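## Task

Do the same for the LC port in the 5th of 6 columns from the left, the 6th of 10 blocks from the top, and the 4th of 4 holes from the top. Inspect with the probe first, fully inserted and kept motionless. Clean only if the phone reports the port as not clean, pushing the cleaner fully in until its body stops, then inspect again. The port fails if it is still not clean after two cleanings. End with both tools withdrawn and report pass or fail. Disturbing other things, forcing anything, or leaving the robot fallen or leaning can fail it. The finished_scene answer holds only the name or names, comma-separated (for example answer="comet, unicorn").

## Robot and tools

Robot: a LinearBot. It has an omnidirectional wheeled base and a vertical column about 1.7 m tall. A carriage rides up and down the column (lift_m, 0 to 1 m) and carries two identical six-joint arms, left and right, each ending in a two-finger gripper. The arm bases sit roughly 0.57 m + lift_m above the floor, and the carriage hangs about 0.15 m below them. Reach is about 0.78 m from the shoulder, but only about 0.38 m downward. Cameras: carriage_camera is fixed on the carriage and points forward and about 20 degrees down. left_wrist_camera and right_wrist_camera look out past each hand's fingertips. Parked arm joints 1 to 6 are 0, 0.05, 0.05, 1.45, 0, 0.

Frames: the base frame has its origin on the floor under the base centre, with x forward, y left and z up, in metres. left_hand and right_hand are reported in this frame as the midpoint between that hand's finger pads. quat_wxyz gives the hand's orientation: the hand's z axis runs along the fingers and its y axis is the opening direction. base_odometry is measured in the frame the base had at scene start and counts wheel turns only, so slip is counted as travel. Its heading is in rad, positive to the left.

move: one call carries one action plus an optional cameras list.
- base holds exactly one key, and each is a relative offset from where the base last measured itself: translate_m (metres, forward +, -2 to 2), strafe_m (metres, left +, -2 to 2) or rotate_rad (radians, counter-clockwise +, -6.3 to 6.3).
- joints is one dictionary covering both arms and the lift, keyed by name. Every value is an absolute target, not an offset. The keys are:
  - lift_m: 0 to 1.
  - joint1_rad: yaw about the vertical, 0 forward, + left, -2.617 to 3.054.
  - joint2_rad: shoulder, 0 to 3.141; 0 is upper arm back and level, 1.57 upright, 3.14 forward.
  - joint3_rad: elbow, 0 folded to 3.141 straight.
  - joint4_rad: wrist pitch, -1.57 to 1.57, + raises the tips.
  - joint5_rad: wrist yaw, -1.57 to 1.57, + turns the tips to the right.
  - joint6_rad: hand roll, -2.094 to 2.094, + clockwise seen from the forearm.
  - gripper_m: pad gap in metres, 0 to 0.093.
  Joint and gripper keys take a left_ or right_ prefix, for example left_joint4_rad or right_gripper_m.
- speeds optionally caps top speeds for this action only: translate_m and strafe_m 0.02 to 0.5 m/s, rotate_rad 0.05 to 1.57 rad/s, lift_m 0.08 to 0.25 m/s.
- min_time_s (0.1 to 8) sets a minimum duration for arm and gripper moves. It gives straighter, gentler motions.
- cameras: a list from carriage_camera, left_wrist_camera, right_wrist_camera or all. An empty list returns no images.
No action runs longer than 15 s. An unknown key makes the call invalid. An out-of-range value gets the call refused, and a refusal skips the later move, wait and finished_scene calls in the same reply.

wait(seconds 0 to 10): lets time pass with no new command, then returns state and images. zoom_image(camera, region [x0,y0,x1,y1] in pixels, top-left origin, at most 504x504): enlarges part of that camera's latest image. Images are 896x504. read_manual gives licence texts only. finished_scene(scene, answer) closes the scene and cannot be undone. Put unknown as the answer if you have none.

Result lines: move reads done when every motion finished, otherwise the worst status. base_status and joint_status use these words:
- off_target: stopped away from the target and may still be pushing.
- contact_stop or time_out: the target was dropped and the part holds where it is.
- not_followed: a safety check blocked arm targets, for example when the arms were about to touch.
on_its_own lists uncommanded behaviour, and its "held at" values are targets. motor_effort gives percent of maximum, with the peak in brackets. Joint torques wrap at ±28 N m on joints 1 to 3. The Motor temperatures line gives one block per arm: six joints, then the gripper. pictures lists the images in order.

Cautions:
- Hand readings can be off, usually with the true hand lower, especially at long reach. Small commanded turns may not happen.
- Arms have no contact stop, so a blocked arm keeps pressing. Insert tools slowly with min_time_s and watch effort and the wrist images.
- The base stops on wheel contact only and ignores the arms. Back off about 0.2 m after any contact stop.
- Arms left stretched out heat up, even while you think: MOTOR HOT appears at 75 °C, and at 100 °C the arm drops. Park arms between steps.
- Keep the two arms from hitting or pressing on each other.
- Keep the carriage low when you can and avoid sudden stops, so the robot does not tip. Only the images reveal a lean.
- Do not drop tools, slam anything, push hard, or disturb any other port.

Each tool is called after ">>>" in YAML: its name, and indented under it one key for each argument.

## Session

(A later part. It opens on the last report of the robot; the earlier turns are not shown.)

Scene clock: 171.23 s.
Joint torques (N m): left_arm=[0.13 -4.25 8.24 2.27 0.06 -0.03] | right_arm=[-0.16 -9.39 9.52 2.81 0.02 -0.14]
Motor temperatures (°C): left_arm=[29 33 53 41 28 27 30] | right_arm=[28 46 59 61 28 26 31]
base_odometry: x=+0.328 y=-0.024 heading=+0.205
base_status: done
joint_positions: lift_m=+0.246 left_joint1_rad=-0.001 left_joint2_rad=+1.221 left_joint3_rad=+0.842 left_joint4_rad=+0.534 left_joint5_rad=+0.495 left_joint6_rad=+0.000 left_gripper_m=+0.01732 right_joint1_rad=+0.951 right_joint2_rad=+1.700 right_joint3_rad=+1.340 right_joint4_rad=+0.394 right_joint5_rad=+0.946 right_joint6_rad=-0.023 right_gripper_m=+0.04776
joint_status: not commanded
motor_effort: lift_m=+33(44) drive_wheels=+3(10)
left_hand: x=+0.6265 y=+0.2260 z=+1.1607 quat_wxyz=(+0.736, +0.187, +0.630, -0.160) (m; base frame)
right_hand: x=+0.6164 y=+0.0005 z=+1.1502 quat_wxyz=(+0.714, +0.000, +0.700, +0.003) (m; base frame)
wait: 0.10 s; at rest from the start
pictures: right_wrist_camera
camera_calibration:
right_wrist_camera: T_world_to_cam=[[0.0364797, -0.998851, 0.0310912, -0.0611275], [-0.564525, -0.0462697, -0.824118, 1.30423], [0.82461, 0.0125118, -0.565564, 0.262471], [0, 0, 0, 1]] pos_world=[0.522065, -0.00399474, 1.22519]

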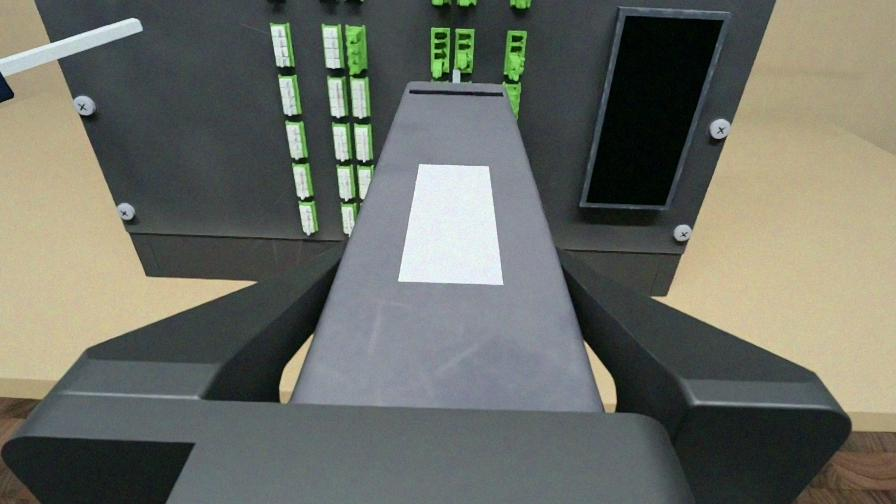

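>>> move:
  joints: {"right_joint5_rad": 0.963}
  cameras: []

>>> move:
  joints: {"right_joint5_rad": 0.952}
  cameras: []

>>> move:
  base: {"translate_m": 0.006}
  speeds: {"translate_m": 0.02}
  cameras: []

>>> wait:
  seconds: 0.5
  cameras: ["right_wrist_camera", "left_wrist_camera"]

>>> zoom_image:
  camera: "right_wrist_camera"
  region: [435, 25, 480, 85]

>>> zoom_image:
  camera: "left_wrist_camera"
  region: [510, 40, 590, 110]

Scene clock: 181.47 s.
Joint torques (N m): left_arm=[0.14 -4.26 8.25 2.28 0.06 -0.02] | right_arm=[-0.17 -9.4 9.54 2.81 0.14 -0.13]
Motor temperatures (°C): left_arm=[29 33 53 41 28 27 30] | right_arm=[28 46 59 61 28 26 31]
move: done
base_odometry: x=+0.328 y=-0.024 heading=+0.205
base_status: not commanded
joint_positions: lift_m=+0.246 left_joint1_rad=-0.001 left_joint2_rad=+1.221 left_joint3_rad=+0.842 left_joint4_rad=+0.534 left_joint5_rad=+0.495 left_joint6_rad=+0.000 left_gripper_m=+0.01732 right_joint1_rad=+0.951 right_joint2_rad=+1.700 right_joint3_rad=+1.340 right_joint4_rad=+0.394 right_joint5_rad=+0.953 right_joint6_rad=-0.023 right_gripper_m=+0.04776
joint_status: all done
motor_effort: lift_m=+42(42) drive_wheels=+3(3)
left_hand: x=+0.6265 y=+0.2260 z=+1.1607 quat_wxyz=(+0.736, +0.187, +0.630, -0.160) (m; base frame)
right_hand: x=+0.6164 y=-0.0007 z=+1.1502 quat_wxyz=(+0.714, +0.003, +0.700, +0.001) (m; base frame)
pictures: none
No camera images: "cameras" was empty.

Scene clock: 181.77 s.
Joint torques (N m): left_arm=[0.13 -4.27 8.25 2.27 0.07 -0.02] | right_arm=[-0.14 -9.37 9.5 2.8 0.01 -0.13]
Motor temperatures (°C): left_arm=[29 33 53 41 28 27 30] | right_arm=[28 46 59 61 28 26 31]
move: done
base_odometry: x=+0.328 y=-0.024 heading=+0.205
base_status: not commanded
joint_positions: lift_m=+0.246 left_joint1_rad=-0.001 left_joint2_rad=+1.221 left_joint3_rad=+0.842 left_joint4_rad=+0.534 left_joint5_rad=+0.495 left_joint6_rad=+0.000 left_gripper_m=+0.01732 right_joint1_rad=+0.951 right_joint2_rad=+1.700 right_joint3_rad=+1.340 right_joint4_rad=+0.394 right_joint5_rad=+0.953 right_joint6_rad=-0.023 right_gripper_m=+0.04776
joint_status: all done
motor_effort: lift_m=+37(41) drive_wheels=+3(3)
left_hand: x=+0.6265 y=+0.2260 z=+1.1607 quat_wxyz=(+0.736, +0.187, +0.630, -0.160) (m; base frame)
right_hand: x=+0.6164 y=-0.0007 z=+1.1502 quat_wxyz=(+0.714, +0.003, +0.700, +0.001) (m; base frame)
pictures: none
No camera images: "cameras" was empty.

Scene clock: 182.57 s.
Joint torques (N m): left_arm=[0.1 -4.33 8.34 2.27 0.06 -0.02] | right_arm=[-0.14 -9.36 9.52 2.83 0.01 -0.13]
Motor temperatures (°C): left_arm=[29 33 53 41 28 27 30] | right_arm=[28 46 59 61 28 26 31]
move: done
base_odometry: x=+0.333 y=-0.023 heading=+0.205
base_status: done
joint_positions: lift_m=+0.246 left_joint1_rad=-0.001 left_joint2_rad=+1.222 left_joint3_rad=+0.842 left_joint4_rad=+0.534 left_joint5_rad=+0.495 left_joint6_rad=+0.000 left_gripper_m=+0.01732 right_joint1_rad=+0.951 right_joint2_rad=+1.700 right_joint3_rad=+1.340 right_joint4_rad=+0.394 right_joint5_rad=+0.954 right_joint6_rad=-0.023 right_gripper_m=+0.04776
joint_status: not commanded
motor_effort: lift_m=+38(43) drive_wheels=-3(10)
left_hand: x=+0.6267 y=+0.2260 z=+1.1603 quat_wxyz=(+0.736, +0.187, +0.631, -0.160) (m; base frame)
right_hand: x=+0.6165 y=-0.0009 z=+1.1502 quat_wxyz=(+0.714, +0.003, +0.700, +0.000) (m; base frame)
pictures: none
No camera images: "cameras" was empty.

Scene clock: 183.07 s.
Joint torques (N m): left_arm=[0.17 -4.33 8.24 2.27 0.06 -0.04] | right_arm=[-0.14 -9.37 9.54 2.8 0 -0.13]
Motor temperatures (°C): left_arm=[29 33 53 41 28 27 30] | right_arm=[28 46 59 61 28 26 31]
base_odometry: x=+0.333 y=-0.023 heading=+0.205
base_status: done
joint_positions: lift_m=+0.246 left_joint1_rad=-0.001 left_joint2_rad=+1.222 left_joint3_rad=+0.842 left_joint4_rad=+0.534 left_joint5_rad=+0.495 left_joint6_rad=+0.000 left_gripper_m=+0.01732 right_joint1_rad=+0.951 right_joint2_rad=+1.700 right_joint3_rad=+1.340 right_joint4_rad=+0.395 right_joint5_rad=+0.954 right_joint6_rad=-0.023 right_gripper_m=+0.04776
joint_status: not commanded
motor_effort: lift_m=+39(43) drive_wheels=+3(10)
left_hand: x=+0.6267 y=+0.2260 z=+1.1603 quat_wxyz=(+0.736, +0.187, +0.631, -0.160) (m; base frame)
right_hand: x=+0.6165 y=-0.0009 z=+1.1503 quat_wxyz=(+0.714, +0.003, +0.700, +0.001) (m; base frame)
wait: 0.50 s; at rest by 0.27 s
pictures: left_wrist_camera, right_wrist_camera
camera_calibration:
left_wrist_camera: T_world_to_cam=[[-0.462524, -0.885444, -0.0453861, 0.541656], [-0.434472, 0.270981, -0.858955, 1.20952], [0.772855, -0.377568, -0.510036, 0.319187], [0, 0, 0, 1]] pos_world=[0.529346, 0.272364, 1.2263]
right_wrist_camera: T_world_to_cam=[[0.0284969, -0.999124, 0.0306603, -0.0572724], [-0.564863, -0.0414017, -0.824146, 1.30455], [0.824693, 0.00616677, -0.565548, 0.262387], [0, 0, 0, 1]] pos_world=[0.522133, -0.00482987, 1.22528]

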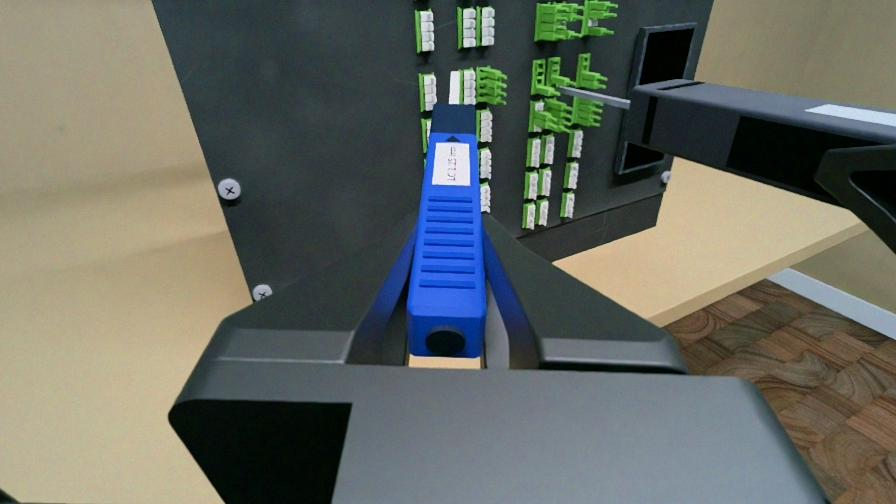

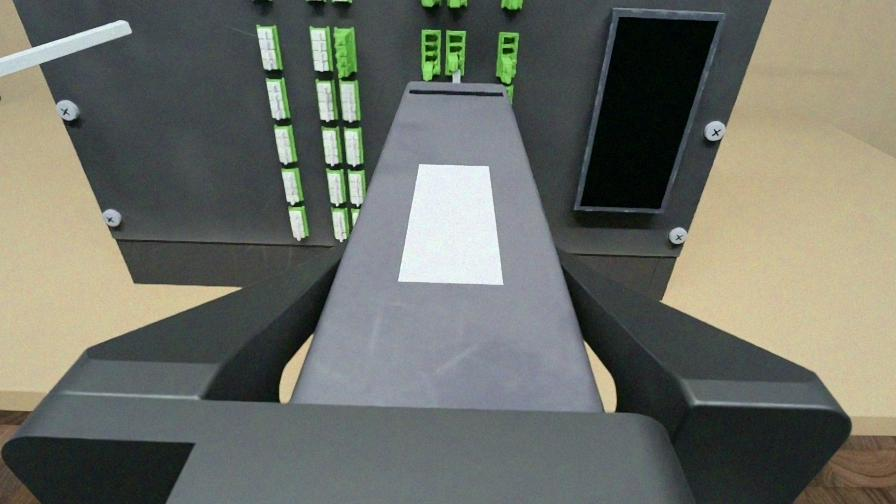

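Scaled by 8.400 from the camera's 896x504 image, which has a finer 1280x720 frame.

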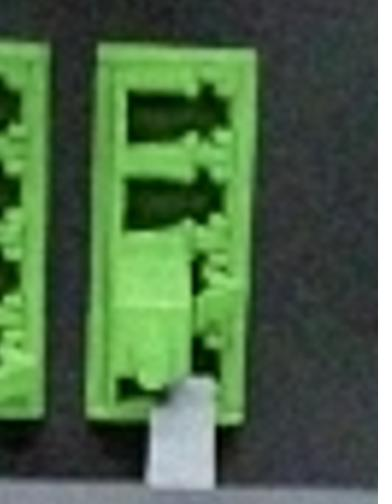

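Scaled by 6.300 from the camera's 896x504 image, which has a finer 1280x720 frame.

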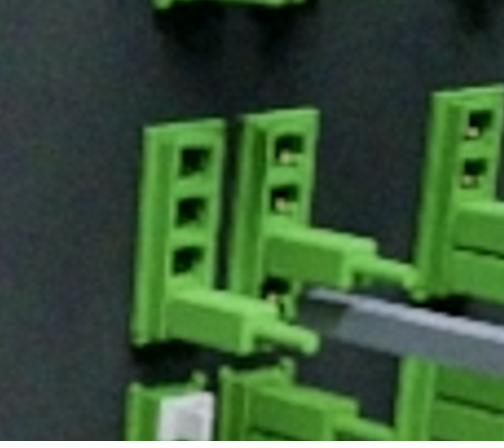

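>>> move:
  joints: {"right_joint5_rad": 0.9315, "lift_m": 0.2462}
  speeds: {"lift_m": 0.08}
  cameras: []

>>> move:
  joints: {"right_joint5_rad": 0.944}
  cameras: []

>>> wait:
  seconds: 0.4
  cameras: ["right_wrist_camera"]

>>> zoom_image:
  camera: "right_wrist_camera"
  region: [435, 25, 480, 85]

Scene clock: 201.47 s.
Joint torques (N m): left_arm=[0.14 -4.33 8.24 2.28 0.06 -0.03] | right_arm=[-0.13 -9.39 9.52 2.81 -0.1 -0.14]
Motor temperatures (°C): left_arm=[29 33 54 41 28 27 30] | right_arm=[28 47 59 61 28 26 31]
move: done
base_odometry: x=+0.333 y=-0.023 heading=+0.205
base_status: not commanded
joint_positions: lift_m=+0.246 left_joint1_rad=-0.001 left_joint2_rad=+1.222 left_joint3_rad=+0.842 left_joint4_rad=+0.534 left_joint5_rad=+0.495 left_joint6_rad=+0.000 left_gripper_m=+0.01732 right_joint1_rad=+0.951 right_joint2_rad=+1.700 right_joint3_rad=+1.340 right_joint4_rad=+0.395 right_joint5_rad=+0.944 right_joint6_rad=-0.023 right_gripper_m=+0.04776
joint_status: all done
motor_effort: lift_m=+34(37) drive_wheels=+3(3)
left_hand: x=+0.6267 y=+0.2260 z=+1.1603 quat_wxyz=(+0.736, +0.187, +0.631, -0.160) (m; base frame)
right_hand: x=+0.6165 y=+0.0007 z=+1.1503 quat_wxyz=(+0.714, +0.000, +0.700, +0.004) (m; base frame)
pictures: none
No camera images: "cameras" was empty.

Scene clock: 201.77 s.
Joint torques (N m): left_arm=[0.16 -4.33 8.24 2.28 0.06 -0.02] | right_arm=[-0.13 -9.39 9.5 2.8 0.02 -0.14]
Motor temperatures (°C): left_arm=[29 33 54 41 28 27 30] | right_arm=[28 47 59 61 28 26 31]
move: done
base_odometry: x=+0.333 y=-0.023 heading=+0.205
base_status: not commanded
joint_positions: lift_m=+0.246 left_joint1_rad=-0.001 left_joint2_rad=+1.222 left_joint3_rad=+0.842 left_joint4_rad=+0.534 left_joint5_rad=+0.495 left_joint6_rad=+0.000 left_gripper_m=+0.01732 right_joint1_rad=+0.951 right_joint2_rad=+1.700 right_joint3_rad=+1.340 right_joint4_rad=+0.395 right_joint5_rad=+0.944 right_joint6_rad=-0.023 right_gripper_m=+0.04776
joint_status: all done
motor_effort: lift_m=+34(38) drive_wheels=+3(3)
left_hand: x=+0.6267 y=+0.2260 z=+1.1603 quat_wxyz=(+0.736, +0.187, +0.631, -0.160) (m; base frame)
right_hand: x=+0.6165 y=+0.0007 z=+1.1503 quat_wxyz=(+0.714, +0.000, +0.700, +0.004) (m; base frame)
pictures: none
No camera images: "cameras" was empty.

Scene clock: 202.17 s.
Joint torques (N m): left_arm=[0.16 -4.34 8.24 2.28 0.06 -0.02] | right_arm=[-0.12 -9.35 9.52 2.8 0.02 -0.14]
Motor temperatures (°C): left_arm=[29 33 54 41 28 27 30] | right_arm=[28 47 59 61 28 26 31]
base_odometry: x=+0.333 y=-0.023 heading=+0.205
base_status: not commanded
joint_positions: lift_m=+0.246 left_joint1_rad=-0.001 left_joint2_rad=+1.222 left_joint3_rad=+0.842 left_joint4_rad=+0.534 left_joint5_rad=+0.495 left_joint6_rad=+0.000 left_gripper_m=+0.01732 right_joint1_rad=+0.951 right_joint2_rad=+1.700 right_joint3_rad=+1.340 right_joint4_rad=+0.395 right_joint5_rad=+0.944 right_joint6_rad=-0.023 right_gripper_m=+0.04776
joint_status: all done
motor_effort: lift_m=+36(38) drive_wheels=+3(3)
left_hand: x=+0.6267 y=+0.2260 z=+1.1603 quat_wxyz=(+0.736, +0.187, +0.631, -0.160) (m; base frame)
right_hand: x=+0.6165 y=+0.0007 z=+1.1503 quat_wxyz=(+0.714, +0.000, +0.700, +0.004) (m; base frame)
wait: 0.40 s; at rest by 0.27 s
pictures: right_wrist_camera
camera_calibration:
right_wrist_camera: T_world_to_cam=[[0.0379701, -0.998803, 0.0308229, -0.0615736], [-0.564266, -0.0468875, -0.824261, 1.30435], [0.82472, 0.013905, -0.565371, 0.262235], [0, 0, 0, 1]] pos_world=[0.522071, -0.00398844, 1.22529]

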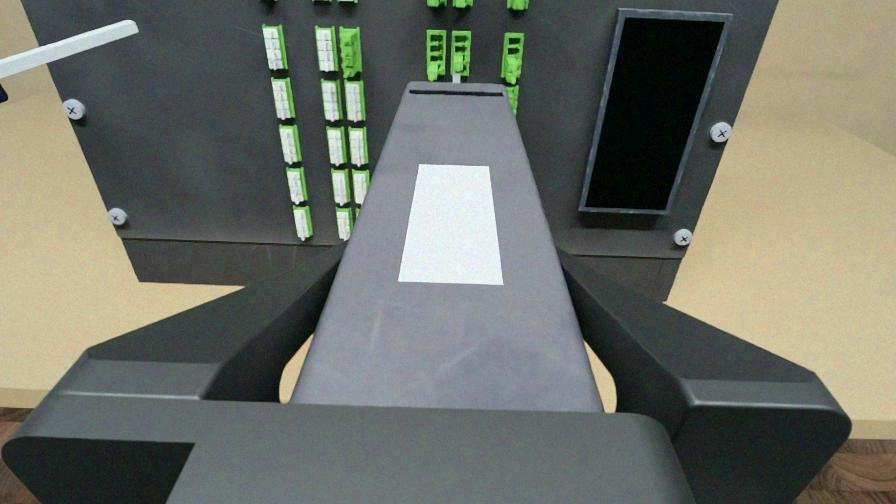

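Scaled by 8.400 from the camera's 896x504 image, which has a finer 1280x720 frame.

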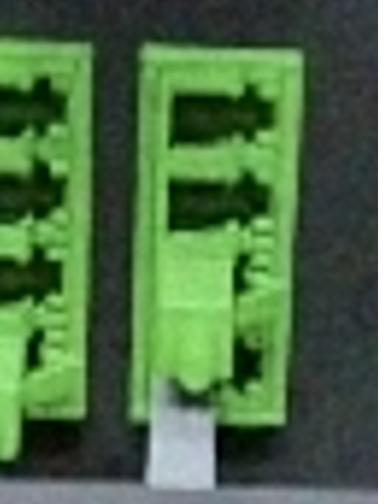

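>>> move:
  joints: {"lift_m": 0.2458}
  speeds: {"lift_m": 0.08}
  cameras: []

>>> move:
  base: {"translate_m": 0.004}
  speeds: {"translate_m": 0.02}
  cameras: []

>>> wait:
  seconds: 0.4
  cameras: ["right_wrist_camera", "left_wrist_camera"]

>>> zoom_image:
  camera: "right_wrist_camera"
  region: [435, 25, 480, 85]

>>> zoom_image:
  camera: "left_wrist_camera"
  region: [530, 50, 590, 110]

Scene clock: 213.87 s.
Joint torques (N m): left_arm=[0.16 -4.34 8.14 2.28 0.06 -0.03] | right_arm=[-0.13 -9.39 9.51 2.81 0.02 -0.13]
Motor temperatures (°C): left_arm=[29 33 54 41 28 27 30] | right_arm=[28 47 59 61 28 26 31]
move: done
base_odometry: x=+0.333 y=-0.023 heading=+0.205
base_status: not commanded
joint_positions: lift_m=+0.246 left_joint1_rad=-0.001 left_joint2_rad=+1.222 left_joint3_rad=+0.842 left_joint4_rad=+0.534 left_joint5_rad=+0.495 left_joint6_rad=+0.000 left_gripper_m=+0.01732 right_joint1_rad=+0.951 right_joint2_rad=+1.700 right_joint3_rad=+1.340 right_joint4_rad=+0.395 right_joint5_rad=+0.944 right_joint6_rad=-0.023 right_gripper_m=+0.04776
joint_status: all done
motor_effort: lift_m=+32(33) drive_wheels=+3(3)
left_hand: x=+0.6267 y=+0.2260 z=+1.1601 quat_wxyz=(+0.736, +0.187, +0.631, -0.160) (m; base frame)
right_hand: x=+0.6165 y=+0.0007 z=+1.1501 quat_wxyz=(+0.714, +0.000, +0.700, +0.004) (m; base frame)
pictures: none
No camera images: "cameras" was empty.

Scene clock: 214.43 s.
Joint torques (N m): left_arm=[0.06 -4.29 8.24 2.26 0.06 -0.02] | right_arm=[-0.12 -9.36 9.51 2.81 0.01 -0.13]
Motor temperatures (°C): left_arm=[29 33 54 41 28 27 30] | right_arm=[28 47 59 61 28 26 31]
move: done
base_odometry: x=+0.337 y=-0.023 heading=+0.204
base_status: done
joint_positions: lift_m=+0.246 left_joint1_rad=-0.001 left_joint2_rad=+1.222 left_joint3_rad=+0.842 left_joint4_rad=+0.534 left_joint5_rad=+0.495 left_joint6_rad=+0.000 left_gripper_m=+0.01732 right_joint1_rad=+0.951 right_joint2_rad=+1.700 right_joint3_rad=+1.340 right_joint4_rad=+0.394 right_joint5_rad=+0.945 right_joint6_rad=-0.023 right_gripper_m=+0.04776
joint_status: not commanded
motor_effort: lift_m=+29(34) drive_wheels=-3(9)
left_hand: x=+0.6267 y=+0.2260 z=+1.1601 quat_wxyz=(+0.736, +0.187, +0.631, -0.160) (m; base frame)
right_hand: x=+0.6165 y=+0.0006 z=+1.1500 quat_wxyz=(+0.714, +0.000, +0.700, +0.004) (m; base frame)
pictures: none
No camera images: "cameras" was empty.

Scene clock: 214.83 s.
Joint torques (N m): left_arm=[0.14 -4.31 8.27 2.28 0.06 -0.02] | right_arm=[-0.09 -9.39 9.52 2.83 0.01 -0.13]
Motor temperatures (°C): left_arm=[29 33 54 42 28 27 30] | right_arm=[28 47 59 61 28 26 31]
base_odometry: x=+0.337 y=-0.023 heading=+0.204
base_status: done
joint_positions: lift_m=+0.246 left_joint1_rad=-0.001 left_joint2_rad=+1.222 left_joint3_rad=+0.842 left_joint4_rad=+0.534 left_joint5_rad=+0.495 left_joint6_rad=+0.000 left_gripper_m=+0.01732 right_joint1_rad=+0.951 right_joint2_rad=+1.700 right_joint3_rad=+1.340 right_joint4_rad=+0.394 right_joint5_rad=+0.945 right_joint6_rad=-0.023 right_gripper_m=+0.04776
joint_status: not commanded
motor_effort: lift_m=+33(34) drive_wheels=-3(9)
left_hand: x=+0.6267 y=+0.2260 z=+1.1601 quat_wxyz=(+0.736, +0.187, +0.631, -0.160) (m; base frame)
right_hand: x=+0.6165 y=+0.0006 z=+1.1500 quat_wxyz=(+0.714, +0.000, +0.700, +0.004) (m; base frame)
wait: 0.40 s; at rest by 0.27 s
pictures: left_wrist_camera, right_wrist_camera
camera_calibration:
left_wrist_camera: T_world_to_cam=[[-0.462524, -0.885444, -0.0453861, 0.541647], [-0.434472, 0.270981, -0.858955, 1.20935], [0.772855, -0.377568, -0.510036, 0.319085], [0, 0, 0, 1]] pos_world=[0.529346, 0.272364, 1.2261]
right_wrist_camera: T_world_to_cam=[[0.0376518, -0.998798, 0.0313889, -0.0620962], [-0.564644, -0.0471806, -0.823985, 1.30402], [0.824475, 0.013301, -0.565742, 0.262563], [0, 0, 0, 1]] pos_world=[0.52217, -0.00398937, 1.22499]

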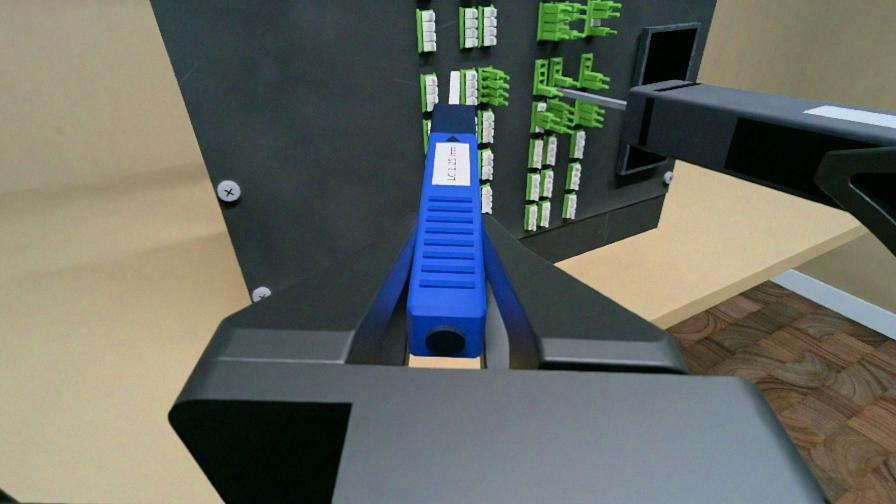

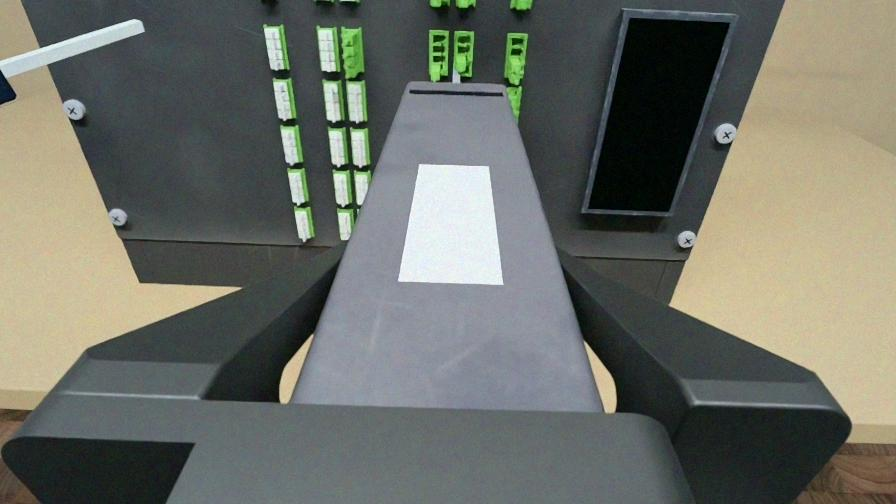

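Scaled by 8.400 from the camera's 896x504 image, which has a finer 1280x720 frame.

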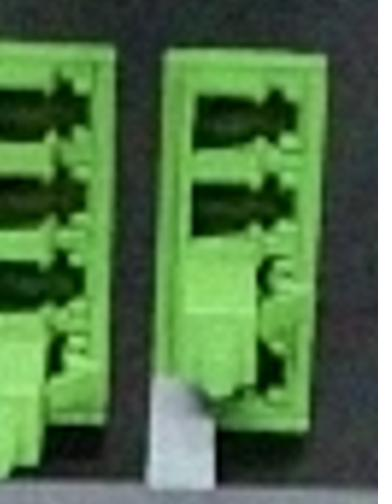

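Scaled by 8.400 from the camera's 896x504 image, which has a finer 1280x720 frame.

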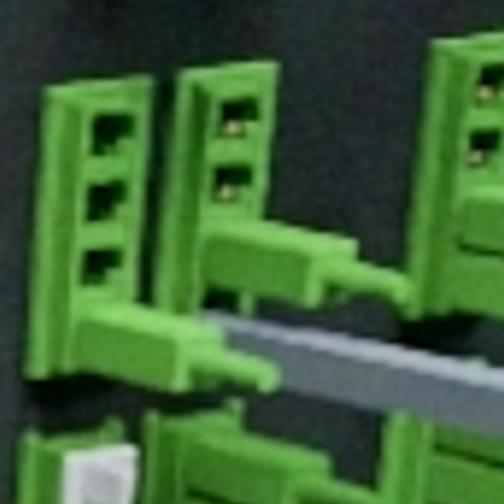

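>>> move:
  joints: {"right_joint5_rad": 0.961}
  cameras: []

>>> move:
  joints: {"right_joint5_rad": 0.95}
  cameras: []

>>> wait:
  seconds: 0.4
  cameras: ["right_wrist_camera", "left_wrist_camera"]

>>> zoom_image:
  camera: "right_wrist_camera"
  region: [435, 25, 480, 85]

>>> zoom_image:
  camera: "left_wrist_camera"
  region: [530, 50, 590, 110]

Scene clock: 229.27 s.
Joint torques (N m): left_arm=[0.18 -4.34 8.24 2.28 0.05 -0.03] | right_arm=[-0.13 -9.36 9.51 2.82 0.13 -0.13]
Motor temperatures (°C): left_arm=[29 33 54 42 28 27 30] | right_arm=[28 47 60 61 28 26 31]
move: done
base_odometry: x=+0.337 y=-0.023 heading=+0.204
base_status: not commanded
joint_positions: lift_m=+0.246 left_joint1_rad=-0.001 left_joint2_rad=+1.222 left_joint3_rad=+0.842 left_joint4_rad=+0.534 left_joint5_rad=+0.495 left_joint6_rad=+0.000 left_gripper_m=+0.01732 right_joint1_rad=+0.951 right_joint2_rad=+1.700 right_joint3_rad=+1.340 right_joint4_rad=+0.394 right_joint5_rad=+0.951 right_joint6_rad=-0.023 right_gripper_m=+0.04776
joint_status: all done
motor_effort: lift_m=+28(37) drive_wheels=-3(3)
left_hand: x=+0.6267 y=+0.2260 z=+1.1601 quat_wxyz=(+0.736, +0.187, +0.631, -0.160) (m; base frame)
right_hand: x=+0.6165 y=-0.0005 z=+1.1500 quat_wxyz=(+0.714, +0.002, +0.700, +0.001) (m; base frame)
pictures: none
No camera images: "cameras" was empty.

Scene clock: 229.57 s.
Joint torques (N m): left_arm=[0.18 -4.36 8.24 2.28 0.06 -0.03] | right_arm=[-0.1 -9.37 9.48 2.81 0.01 -0.13]
Motor temperatures (°C): left_arm=[29 33 54 42 28 27 30] | right_arm=[28 47 60 61 28 26 31]
move: done
base_odometry: x=+0.337 y=-0.023 heading=+0.204
base_status: not commanded
joint_positions: lift_m=+0.246 left_joint1_rad=-0.001 left_joint2_rad=+1.222 left_joint3_rad=+0.842 left_joint4_rad=+0.534 left_joint5_rad=+0.495 left_joint6_rad=+0.000 left_gripper_m=+0.01732 right_joint1_rad=+0.951 right_joint2_rad=+1.700 right_joint3_rad=+1.340 right_joint4_rad=+0.394 right_joint5_rad=+0.951 right_joint6_rad=-0.023 right_gripper_m=+0.04776
joint_status: all done
motor_effort: lift_m=+33(33) drive_wheels=-3(3)
left_hand: x=+0.6267 y=+0.2260 z=+1.1601 quat_wxyz=(+0.736, +0.187, +0.631, -0.160) (m; base frame)
right_hand: x=+0.6165 y=-0.0005 z=+1.1500 quat_wxyz=(+0.714, +0.002, +0.700, +0.001) (m; base frame)
pictures: none
No camera images: "cameras" was empty.

Scene clock: 229.97 s.
Joint torques (N m): left_arm=[0.14 -4.31 8.25 2.28 0.07 -0.03] | right_arm=[-0.12 -9.36 9.51 2.81 0.01 -0.13]
Motor temperatures (°C): left_arm=[29 33 54 42 28 27 30] | right_arm=[28 47 60 61 28 26 31]
base_odometry: x=+0.337 y=-0.023 heading=+0.204
base_status: not commanded
joint_positions: lift_m=+0.246 left_joint1_rad=-0.001 left_joint2_rad=+1.222 left_joint3_rad=+0.842 left_joint4_rad=+0.534 left_joint5_rad=+0.495 left_joint6_rad=+0.000 left_gripper_m=+0.01732 right_joint1_rad=+0.951 right_joint2_rad=+1.700 right_joint3_rad=+1.340 right_joint4_rad=+0.394 right_joint5_rad=+0.951 right_joint6_rad=-0.023 right_gripper_m=+0.04776
joint_status: all done
motor_effort: lift_m=+32(33) drive_wheels=-3(3)
left_hand: x=+0.6267 y=+0.2260 z=+1.1601 quat_wxyz=(+0.736, +0.187, +0.631, -0.160) (m; base frame)
right_hand: x=+0.6165 y=-0.0005 z=+1.1500 quat_wxyz=(+0.714, +0.002, +0.700, +0.001) (m; base frame)
wait: 0.40 s; at rest by 0.27 s
pictures: left_wrist_camera, right_wrist_camera
camera_calibration:
left_wrist_camera: T_world_to_cam=[[-0.462524, -0.885444, -0.0453861, 0.541647], [-0.434472, 0.270981, -0.858955, 1.20935], [0.772855, -0.377568, -0.510036, 0.319085], [0, 0, 0, 1]] pos_world=[0.529346, 0.272364, 1.2261]
right_wrist_camera: T_world_to_cam=[[0.0311971, -0.999024, 0.0312553, -0.0590899], [-0.565035, -0.0434218, -0.823923, 1.30413], [0.824477, 0.0080437, -0.565839, 0.262685], [0, 0, 0, 1]] pos_world=[0.522144, -0.00451766, 1.22499]

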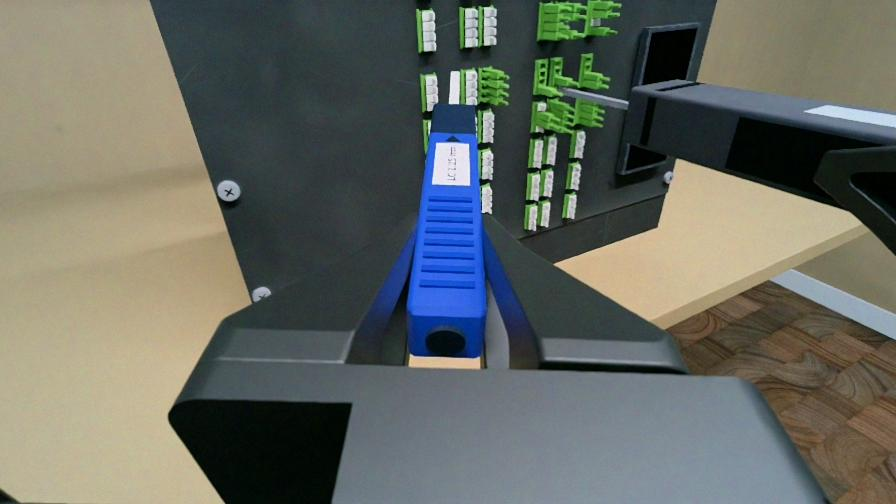

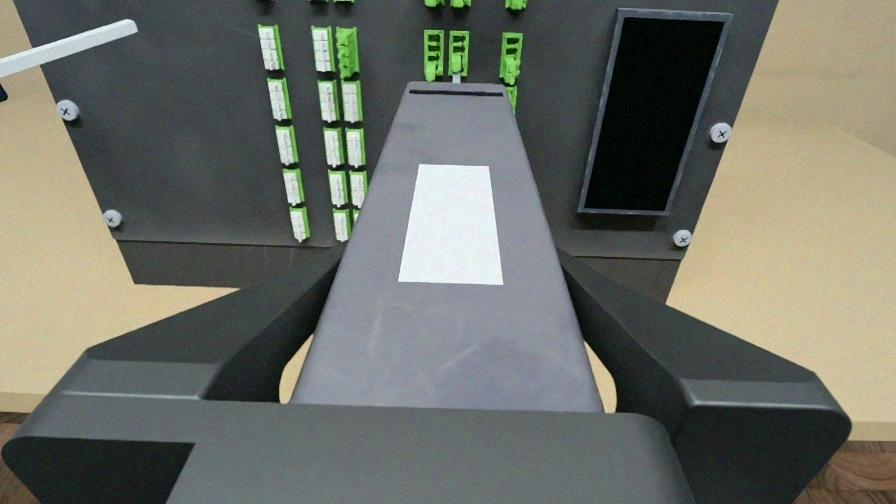

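Scaled by 8.400 from the camera's 896x504 image, which has a finer 1280x720 frame.

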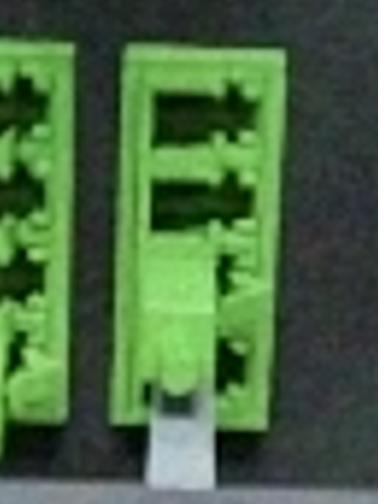

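Scaled by 8.400 from the camera's 896x504 image, which has a finer 1280x720 frame.

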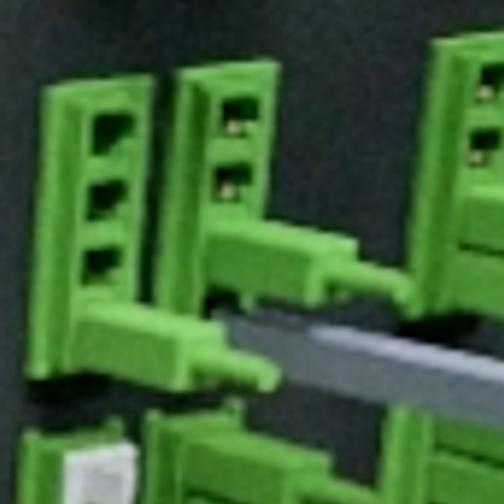

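>>> zoom_image:
  camera: "right_wrist_camera"
  region: [445, 28, 475, 58]

>>> zoom_image:
  camera: "right_wrist_camera"
  region: [445, 54, 475, 84]

Scaled by 16.800 from the camera's 896x504 image, which has a finer 1280x720 frame.

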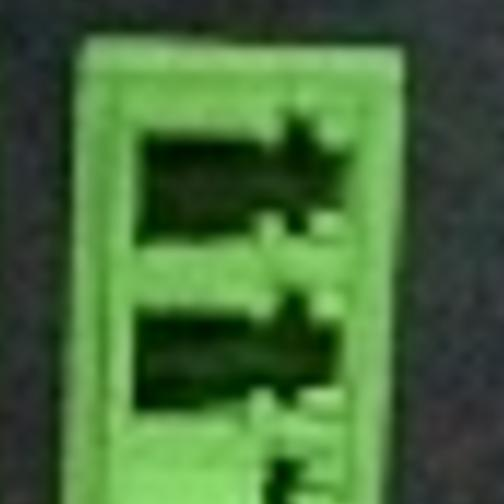

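Scaled by 16.800 from the camera's 896x504 image, which has a finer 1280x720 frame.

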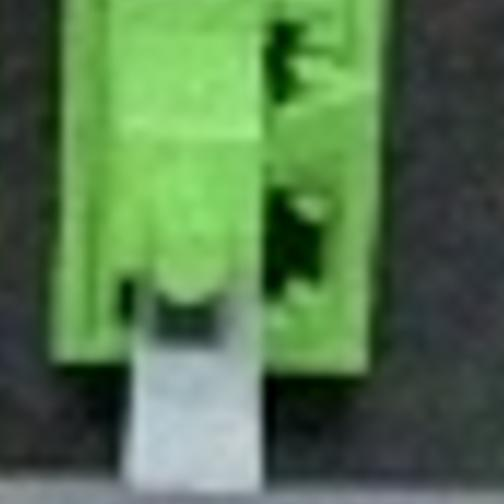

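>>> move:
  joints: {"right_joint5_rad": 0.936, "lift_m": 0.247}
  speeds: {"lift_m": 0.08}
  cameras: []

>>> move:
  joints: {"right_joint5_rad": 0.9485}
  cameras: []

>>> wait:
  seconds: 0.4
  cameras: ["right_wrist_camera", "left_wrist_camera"]

>>> zoom_image:
  camera: "right_wrist_camera"
  region: [445, 28, 475, 58]

>>> zoom_image:
  camera: "right_wrist_camera"
  region: [445, 54, 475, 84]

>>> zoom_image:
  camera: "left_wrist_camera"
  region: [530, 60, 580, 110]

Scene clock: 308.83 s.
Joint torques (N m): left_arm=[0.16 -4.29 8.21 2.31 0.06 -0.02] | right_arm=[-0.13 -9.37 9.52 2.8 -0.11 -0.13]
Motor temperatures (°C): left_arm=[29 32 54 42 28 27 30] | right_arm=[28 49 61 62 28 26 31]
move: done
base_odometry: x=+0.337 y=-0.023 heading=+0.204
base_status: not commanded
joint_positions: lift_m=+0.247 left_joint1_rad=-0.001 left_joint2_rad=+1.222 left_joint3_rad=+0.842 left_joint4_rad=+0.533 left_joint5_rad=+0.495 left_joint6_rad=+0.000 left_gripper_m=+0.01732 right_joint1_rad=+0.951 right_joint2_rad=+1.700 right_joint3_rad=+1.340 right_joint4_rad=+0.395 right_joint5_rad=+0.948 right_joint6_rad=-0.023 right_gripper_m=+0.04776
joint_status: all done
motor_effort: lift_m=+41(43) drive_wheels=-3(3)
left_hand: x=+0.6268 y=+0.2260 z=+1.1607 quat_wxyz=(+0.736, +0.187, +0.631, -0.160) (m; base frame)
right_hand: x=+0.6165 y=+0.0000 z=+1.1508 quat_wxyz=(+0.714, +0.001, +0.700, +0.003) (m; base frame)
pictures: none
No camera images: "cameras" was empty.

Scene clock: 309.13 s.
Joint torques (N m): left_arm=[0.14 -4.36 8.23 2.28 0.07 -0.03] | right_arm=[-0.14 -9.4 9.54 2.81 0.03 -0.14]
Motor temperatures (°C): left_arm=[29 32 54 42 28 27 30] | right_arm=[28 49 61 62 28 26 31]
move: done
base_odometry: x=+0.337 y=-0.023 heading=+0.204
base_status: not commanded
joint_positions: lift_m=+0.247 left_joint1_rad=-0.001 left_joint2_rad=+1.222 left_joint3_rad=+0.842 left_joint4_rad=+0.533 left_joint5_rad=+0.495 left_joint6_rad=+0.000 left_gripper_m=+0.01732 right_joint1_rad=+0.951 right_joint2_rad=+1.700 right_joint3_rad=+1.340 right_joint4_rad=+0.395 right_joint5_rad=+0.948 right_joint6_rad=-0.023 right_gripper_m=+0.04776
joint_status: all done
motor_effort: lift_m=+38(41) drive_wheels=-3(3)
left_hand: x=+0.6268 y=+0.2260 z=+1.1607 quat_wxyz=(+0.736, +0.187, +0.631, -0.160) (m; base frame)
right_hand: x=+0.6165 y=+0.0000 z=+1.1508 quat_wxyz=(+0.714, +0.001, +0.700, +0.003) (m; base frame)
pictures: none
No camera images: "cameras" was empty.

Scene clock: 309.53 s.
Joint torques (N m): left_arm=[0.14 -4.33 8.23 2.28 0.07 -0.03] | right_arm=[-0.14 -9.37 9.5 2.81 0.03 -0.12]
Motor temperatures (°C): left_arm=[29 32 54 42 28 27 30] | right_arm=[28 49 61 62 28 26 31]
base_odometry: x=+0.337 y=-0.023 heading=+0.204
base_status: not commanded
joint_positions: lift_m=+0.247 left_joint1_rad=-0.001 left_joint2_rad=+1.222 left_joint3_rad=+0.842 left_joint4_rad=+0.533 left_joint5_rad=+0.495 left_joint6_rad=+0.000 left_gripper_m=+0.01732 right_joint1_rad=+0.951 right_joint2_rad=+1.700 right_joint3_rad=+1.340 right_joint4_rad=+0.395 right_joint5_rad=+0.948 right_joint6_rad=-0.023 right_gripper_m=+0.04776
joint_status: all done
motor_effort: lift_m=+37(41) drive_wheels=-3(3)
left_hand: x=+0.6268 y=+0.2260 z=+1.1607 quat_wxyz=(+0.736, +0.187, +0.631, -0.160) (m; base frame)
right_hand: x=+0.6165 y=+0.0000 z=+1.1508 quat_wxyz=(+0.714, +0.001, +0.700, +0.003) (m; base frame)
wait: 0.40 s; at rest by 0.27 s
pictures: left_wrist_camera, right_wrist_camera
camera_calibration:
left_wrist_camera: T_world_to_cam=[[-0.462549, -0.88544, -0.0452203, 0.541529], [-0.434798, 0.270995, -0.858786, 1.20987], [0.772657, -0.377569, -0.510336, 0.319785], [0, 0, 0, 1]] pos_world=[0.529447, 0.272364, 1.2267]
right_wrist_camera: T_world_to_cam=[[0.0341757, -0.998944, 0.0307117, -0.0597916], [-0.564529, -0.0446531, -0.824204, 1.30488], [0.824705, 0.0108301, -0.565459, 0.262554], [0, 0, 0, 1]] pos_world=[0.522155, -0.00430512, 1.22578]

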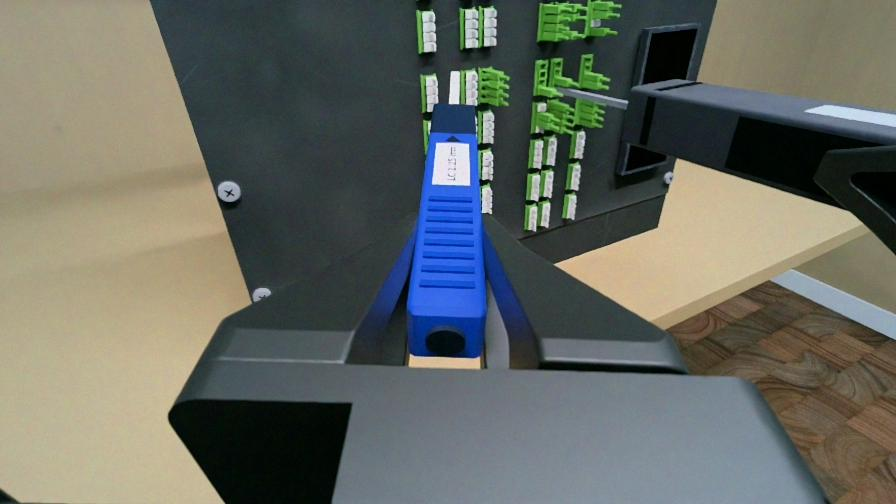

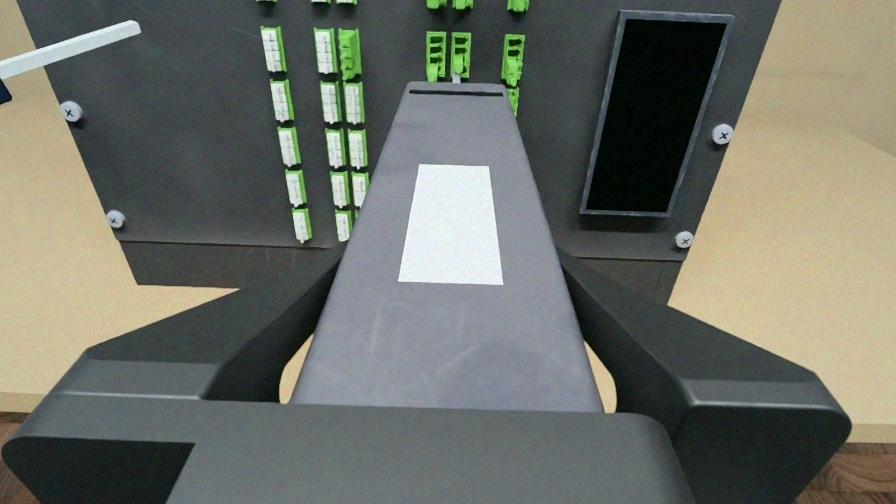

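Scaled by 16.800 from the camera's 896x504 image, which has a finer 1280x720 frame.

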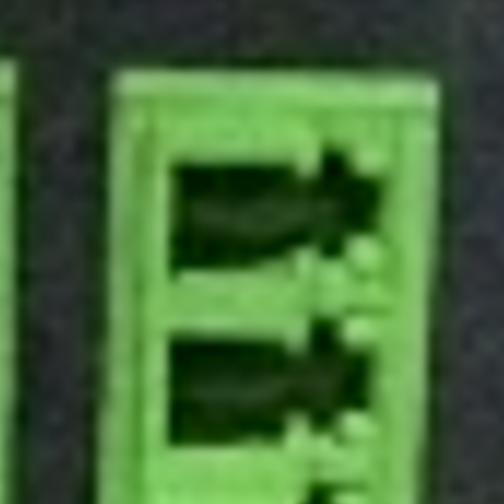

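Scaled by 16.800 from the camera's 896x504 image, which has a finer 1280x720 frame.

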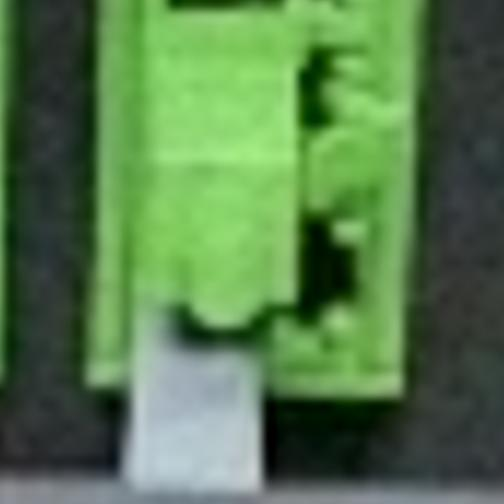

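Scaled by 10.080 from the camera's 896x504 image, which has a finer 1280x720 frame.

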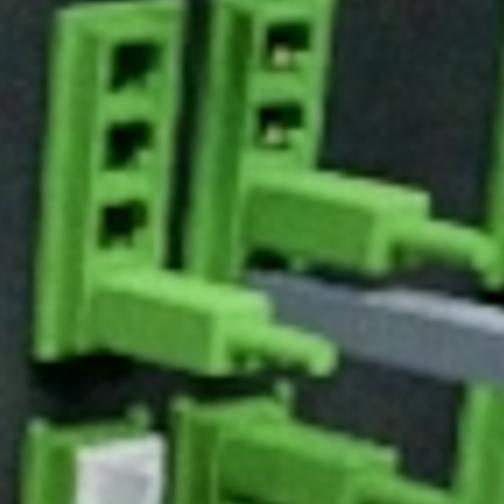

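>>> move:
  base: {"translate_m": 0.002}
  speeds: {"translate_m": 0.02}
  cameras: []

>>> wait:
  seconds: 0.4
  cameras: ["right_wrist_camera", "left_wrist_camera"]

>>> zoom_image:
  camera: "right_wrist_camera"
  region: [445, 28, 475, 58]

>>> zoom_image:
  camera: "right_wrist_camera"
  region: [445, 54, 475, 84]

>>> zoom_image:
  camera: "left_wrist_camera"
  region: [530, 60, 580, 110]

Scene clock: 322.50 s.
Joint torques (N m): left_arm=[0.27 -4.33 8.25 2.24 0.07 -0.03] | right_arm=[-0.17 -9.37 9.48 2.77 0 -0.13]
Motor temperatures (°C): left_arm=[29 32 54 42 28 27 30] | right_arm=[28 49 61 62 28 26 31]
move: done
base_odometry: x=+0.339 y=-0.022 heading=+0.204
base_status: done
joint_positions: lift_m=+0.247 left_joint1_rad=-0.001 left_joint2_rad=+1.223 left_joint3_rad=+0.842 left_joint4_rad=+0.533 left_joint5_rad=+0.495 left_joint6_rad=+0.000 left_gripper_m=+0.01732 right_joint1_rad=+0.951 right_joint2_rad=+1.700 right_joint3_rad=+1.340 right_joint4_rad=+0.397 right_joint5_rad=+0.950 right_joint6_rad=-0.023 right_gripper_m=+0.04776
joint_status: not commanded
motor_effort: lift_m=+39(41) drive_wheels=-2(9)
left_hand: x=+0.6270 y=+0.2260 z=+1.1603 quat_wxyz=(+0.736, +0.186, +0.631, -0.160) (m; base frame)
right_hand: x=+0.6164 y=-0.0001 z=+1.1512 quat_wxyz=(+0.715, +0.002, +0.700, +0.003) (m; base frame)
pictures: none
No camera images: "cameras" was empty.

Scene clock: 322.90 s.
Joint torques (N m): left_arm=[0.13 -4.45 8.21 2.29 0.07 -0.02] | right_arm=[-0.16 -9.37 9.52 2.78 0.01 -0.13]
Motor temperatures (°C): left_arm=[29 32 54 42 28 27 30] | right_arm=[28 49 61 62 28 26 31]
base_odometry: x=+0.339 y=-0.022 heading=+0.204
base_status: done
joint_positions: lift_m=+0.247 left_joint1_rad=-0.001 left_joint2_rad=+1.223 left_joint3_rad=+0.842 left_joint4_rad=+0.533 left_joint5_rad=+0.495 left_joint6_rad=+0.000 left_gripper_m=+0.01732 right_joint1_rad=+0.951 right_joint2_rad=+1.700 right_joint3_rad=+1.340 right_joint4_rad=+0.397 right_joint5_rad=+0.950 right_joint6_rad=-0.023 right_gripper_m=+0.04776
joint_status: not commanded
motor_effort: lift_m=+36(41) drive_wheels=+1(9)
left_hand: x=+0.6270 y=+0.2260 z=+1.1603 quat_wxyz=(+0.736, +0.186, +0.631, -0.160) (m; base frame)
right_hand: x=+0.6164 y=-0.0001 z=+1.1512 quat_wxyz=(+0.715, +0.002, +0.700, +0.003) (m; base frame)
wait: 0.40 s; at rest by 0.27 s
pictures: left_wrist_camera, right_wrist_camera
camera_calibration:
left_wrist_camera: T_world_to_cam=[[-0.462602, -0.885439, -0.04468, 0.541022], [-0.435797, 0.270994, -0.858279, 1.20965], [0.772062, -0.377571, -0.511235, 0.320816], [0, 0, 0, 1]] pos_world=[0.529751, 0.272364, 1.2264]
right_wrist_camera: T_world_to_cam=[[0.0326396, -0.99905, 0.0288714, -0.0569377], [-0.563539, -0.0422529, -0.825008, 1.30534], [0.825444, 0.0106578, -0.564383, 0.261215], [0, 0, 0, 1]] pos_world=[0.521848, -0.00451331, 1.22598]

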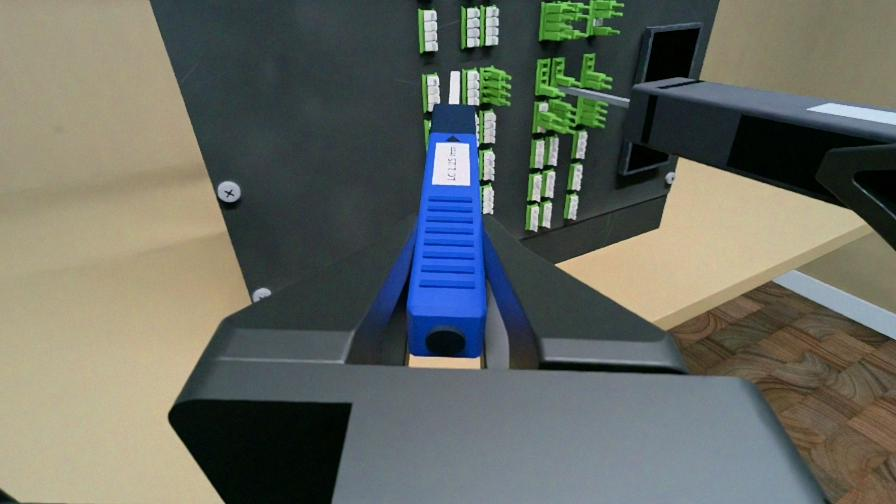

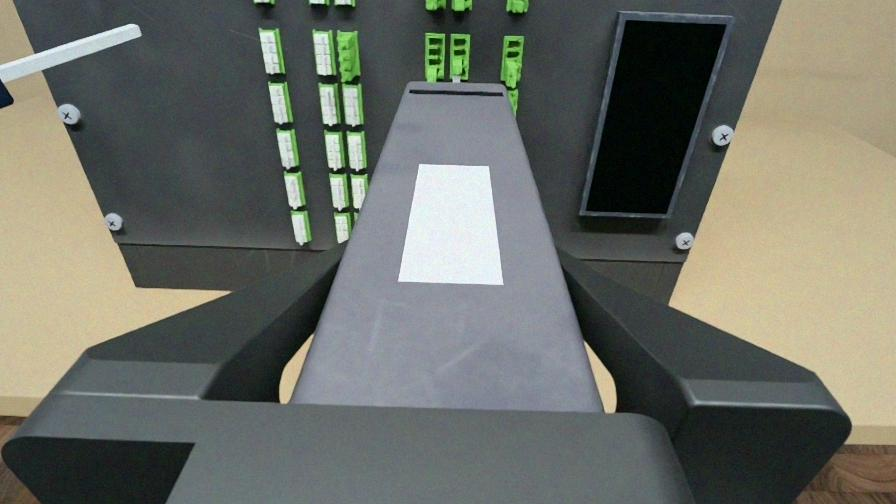

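Scaled by 16.800 from the camera's 896x504 image, which has a finer 1280x720 frame.

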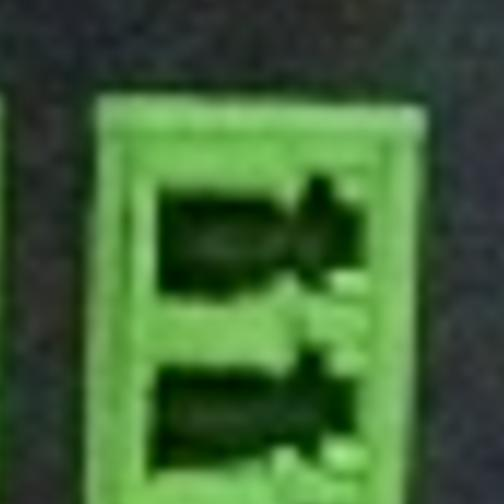

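Scaled by 16.800 from the camera's 896x504 image, which has a finer 1280x720 frame.

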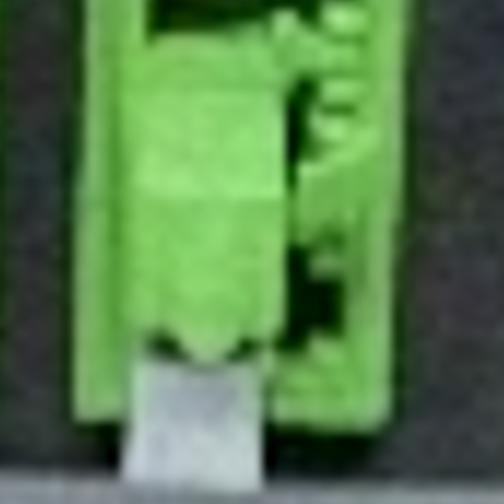

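Scaled by 10.080 from the camera's 896x504 image, which has a finer 1280x720 frame.

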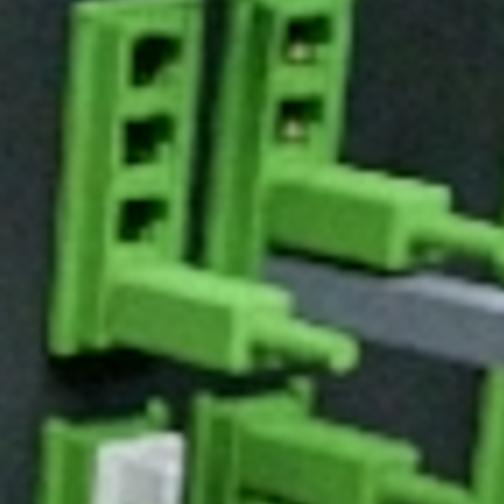

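>>> zoom_image:
  camera: "right_wrist_camera"
  region: [448, 66, 466, 84]

>>> zoom_image:
  camera: "left_wrist_camera"
  region: [545, 76, 575, 106]

Scaled by 28.000 from the camera's 896x504 image, which has a finer 1280x720 frame.

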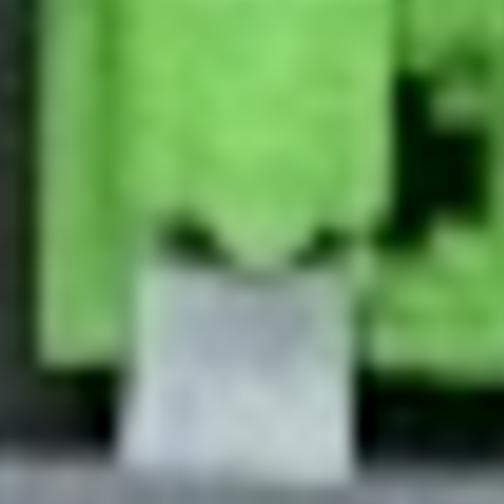

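Scaled by 16.800 from the camera's 896x504 image, which has a finer 1280x720 frame.

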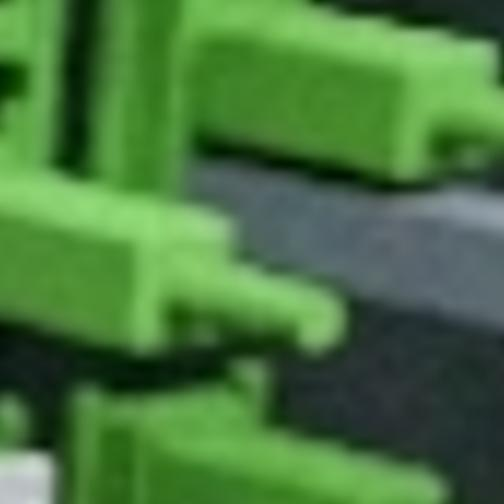

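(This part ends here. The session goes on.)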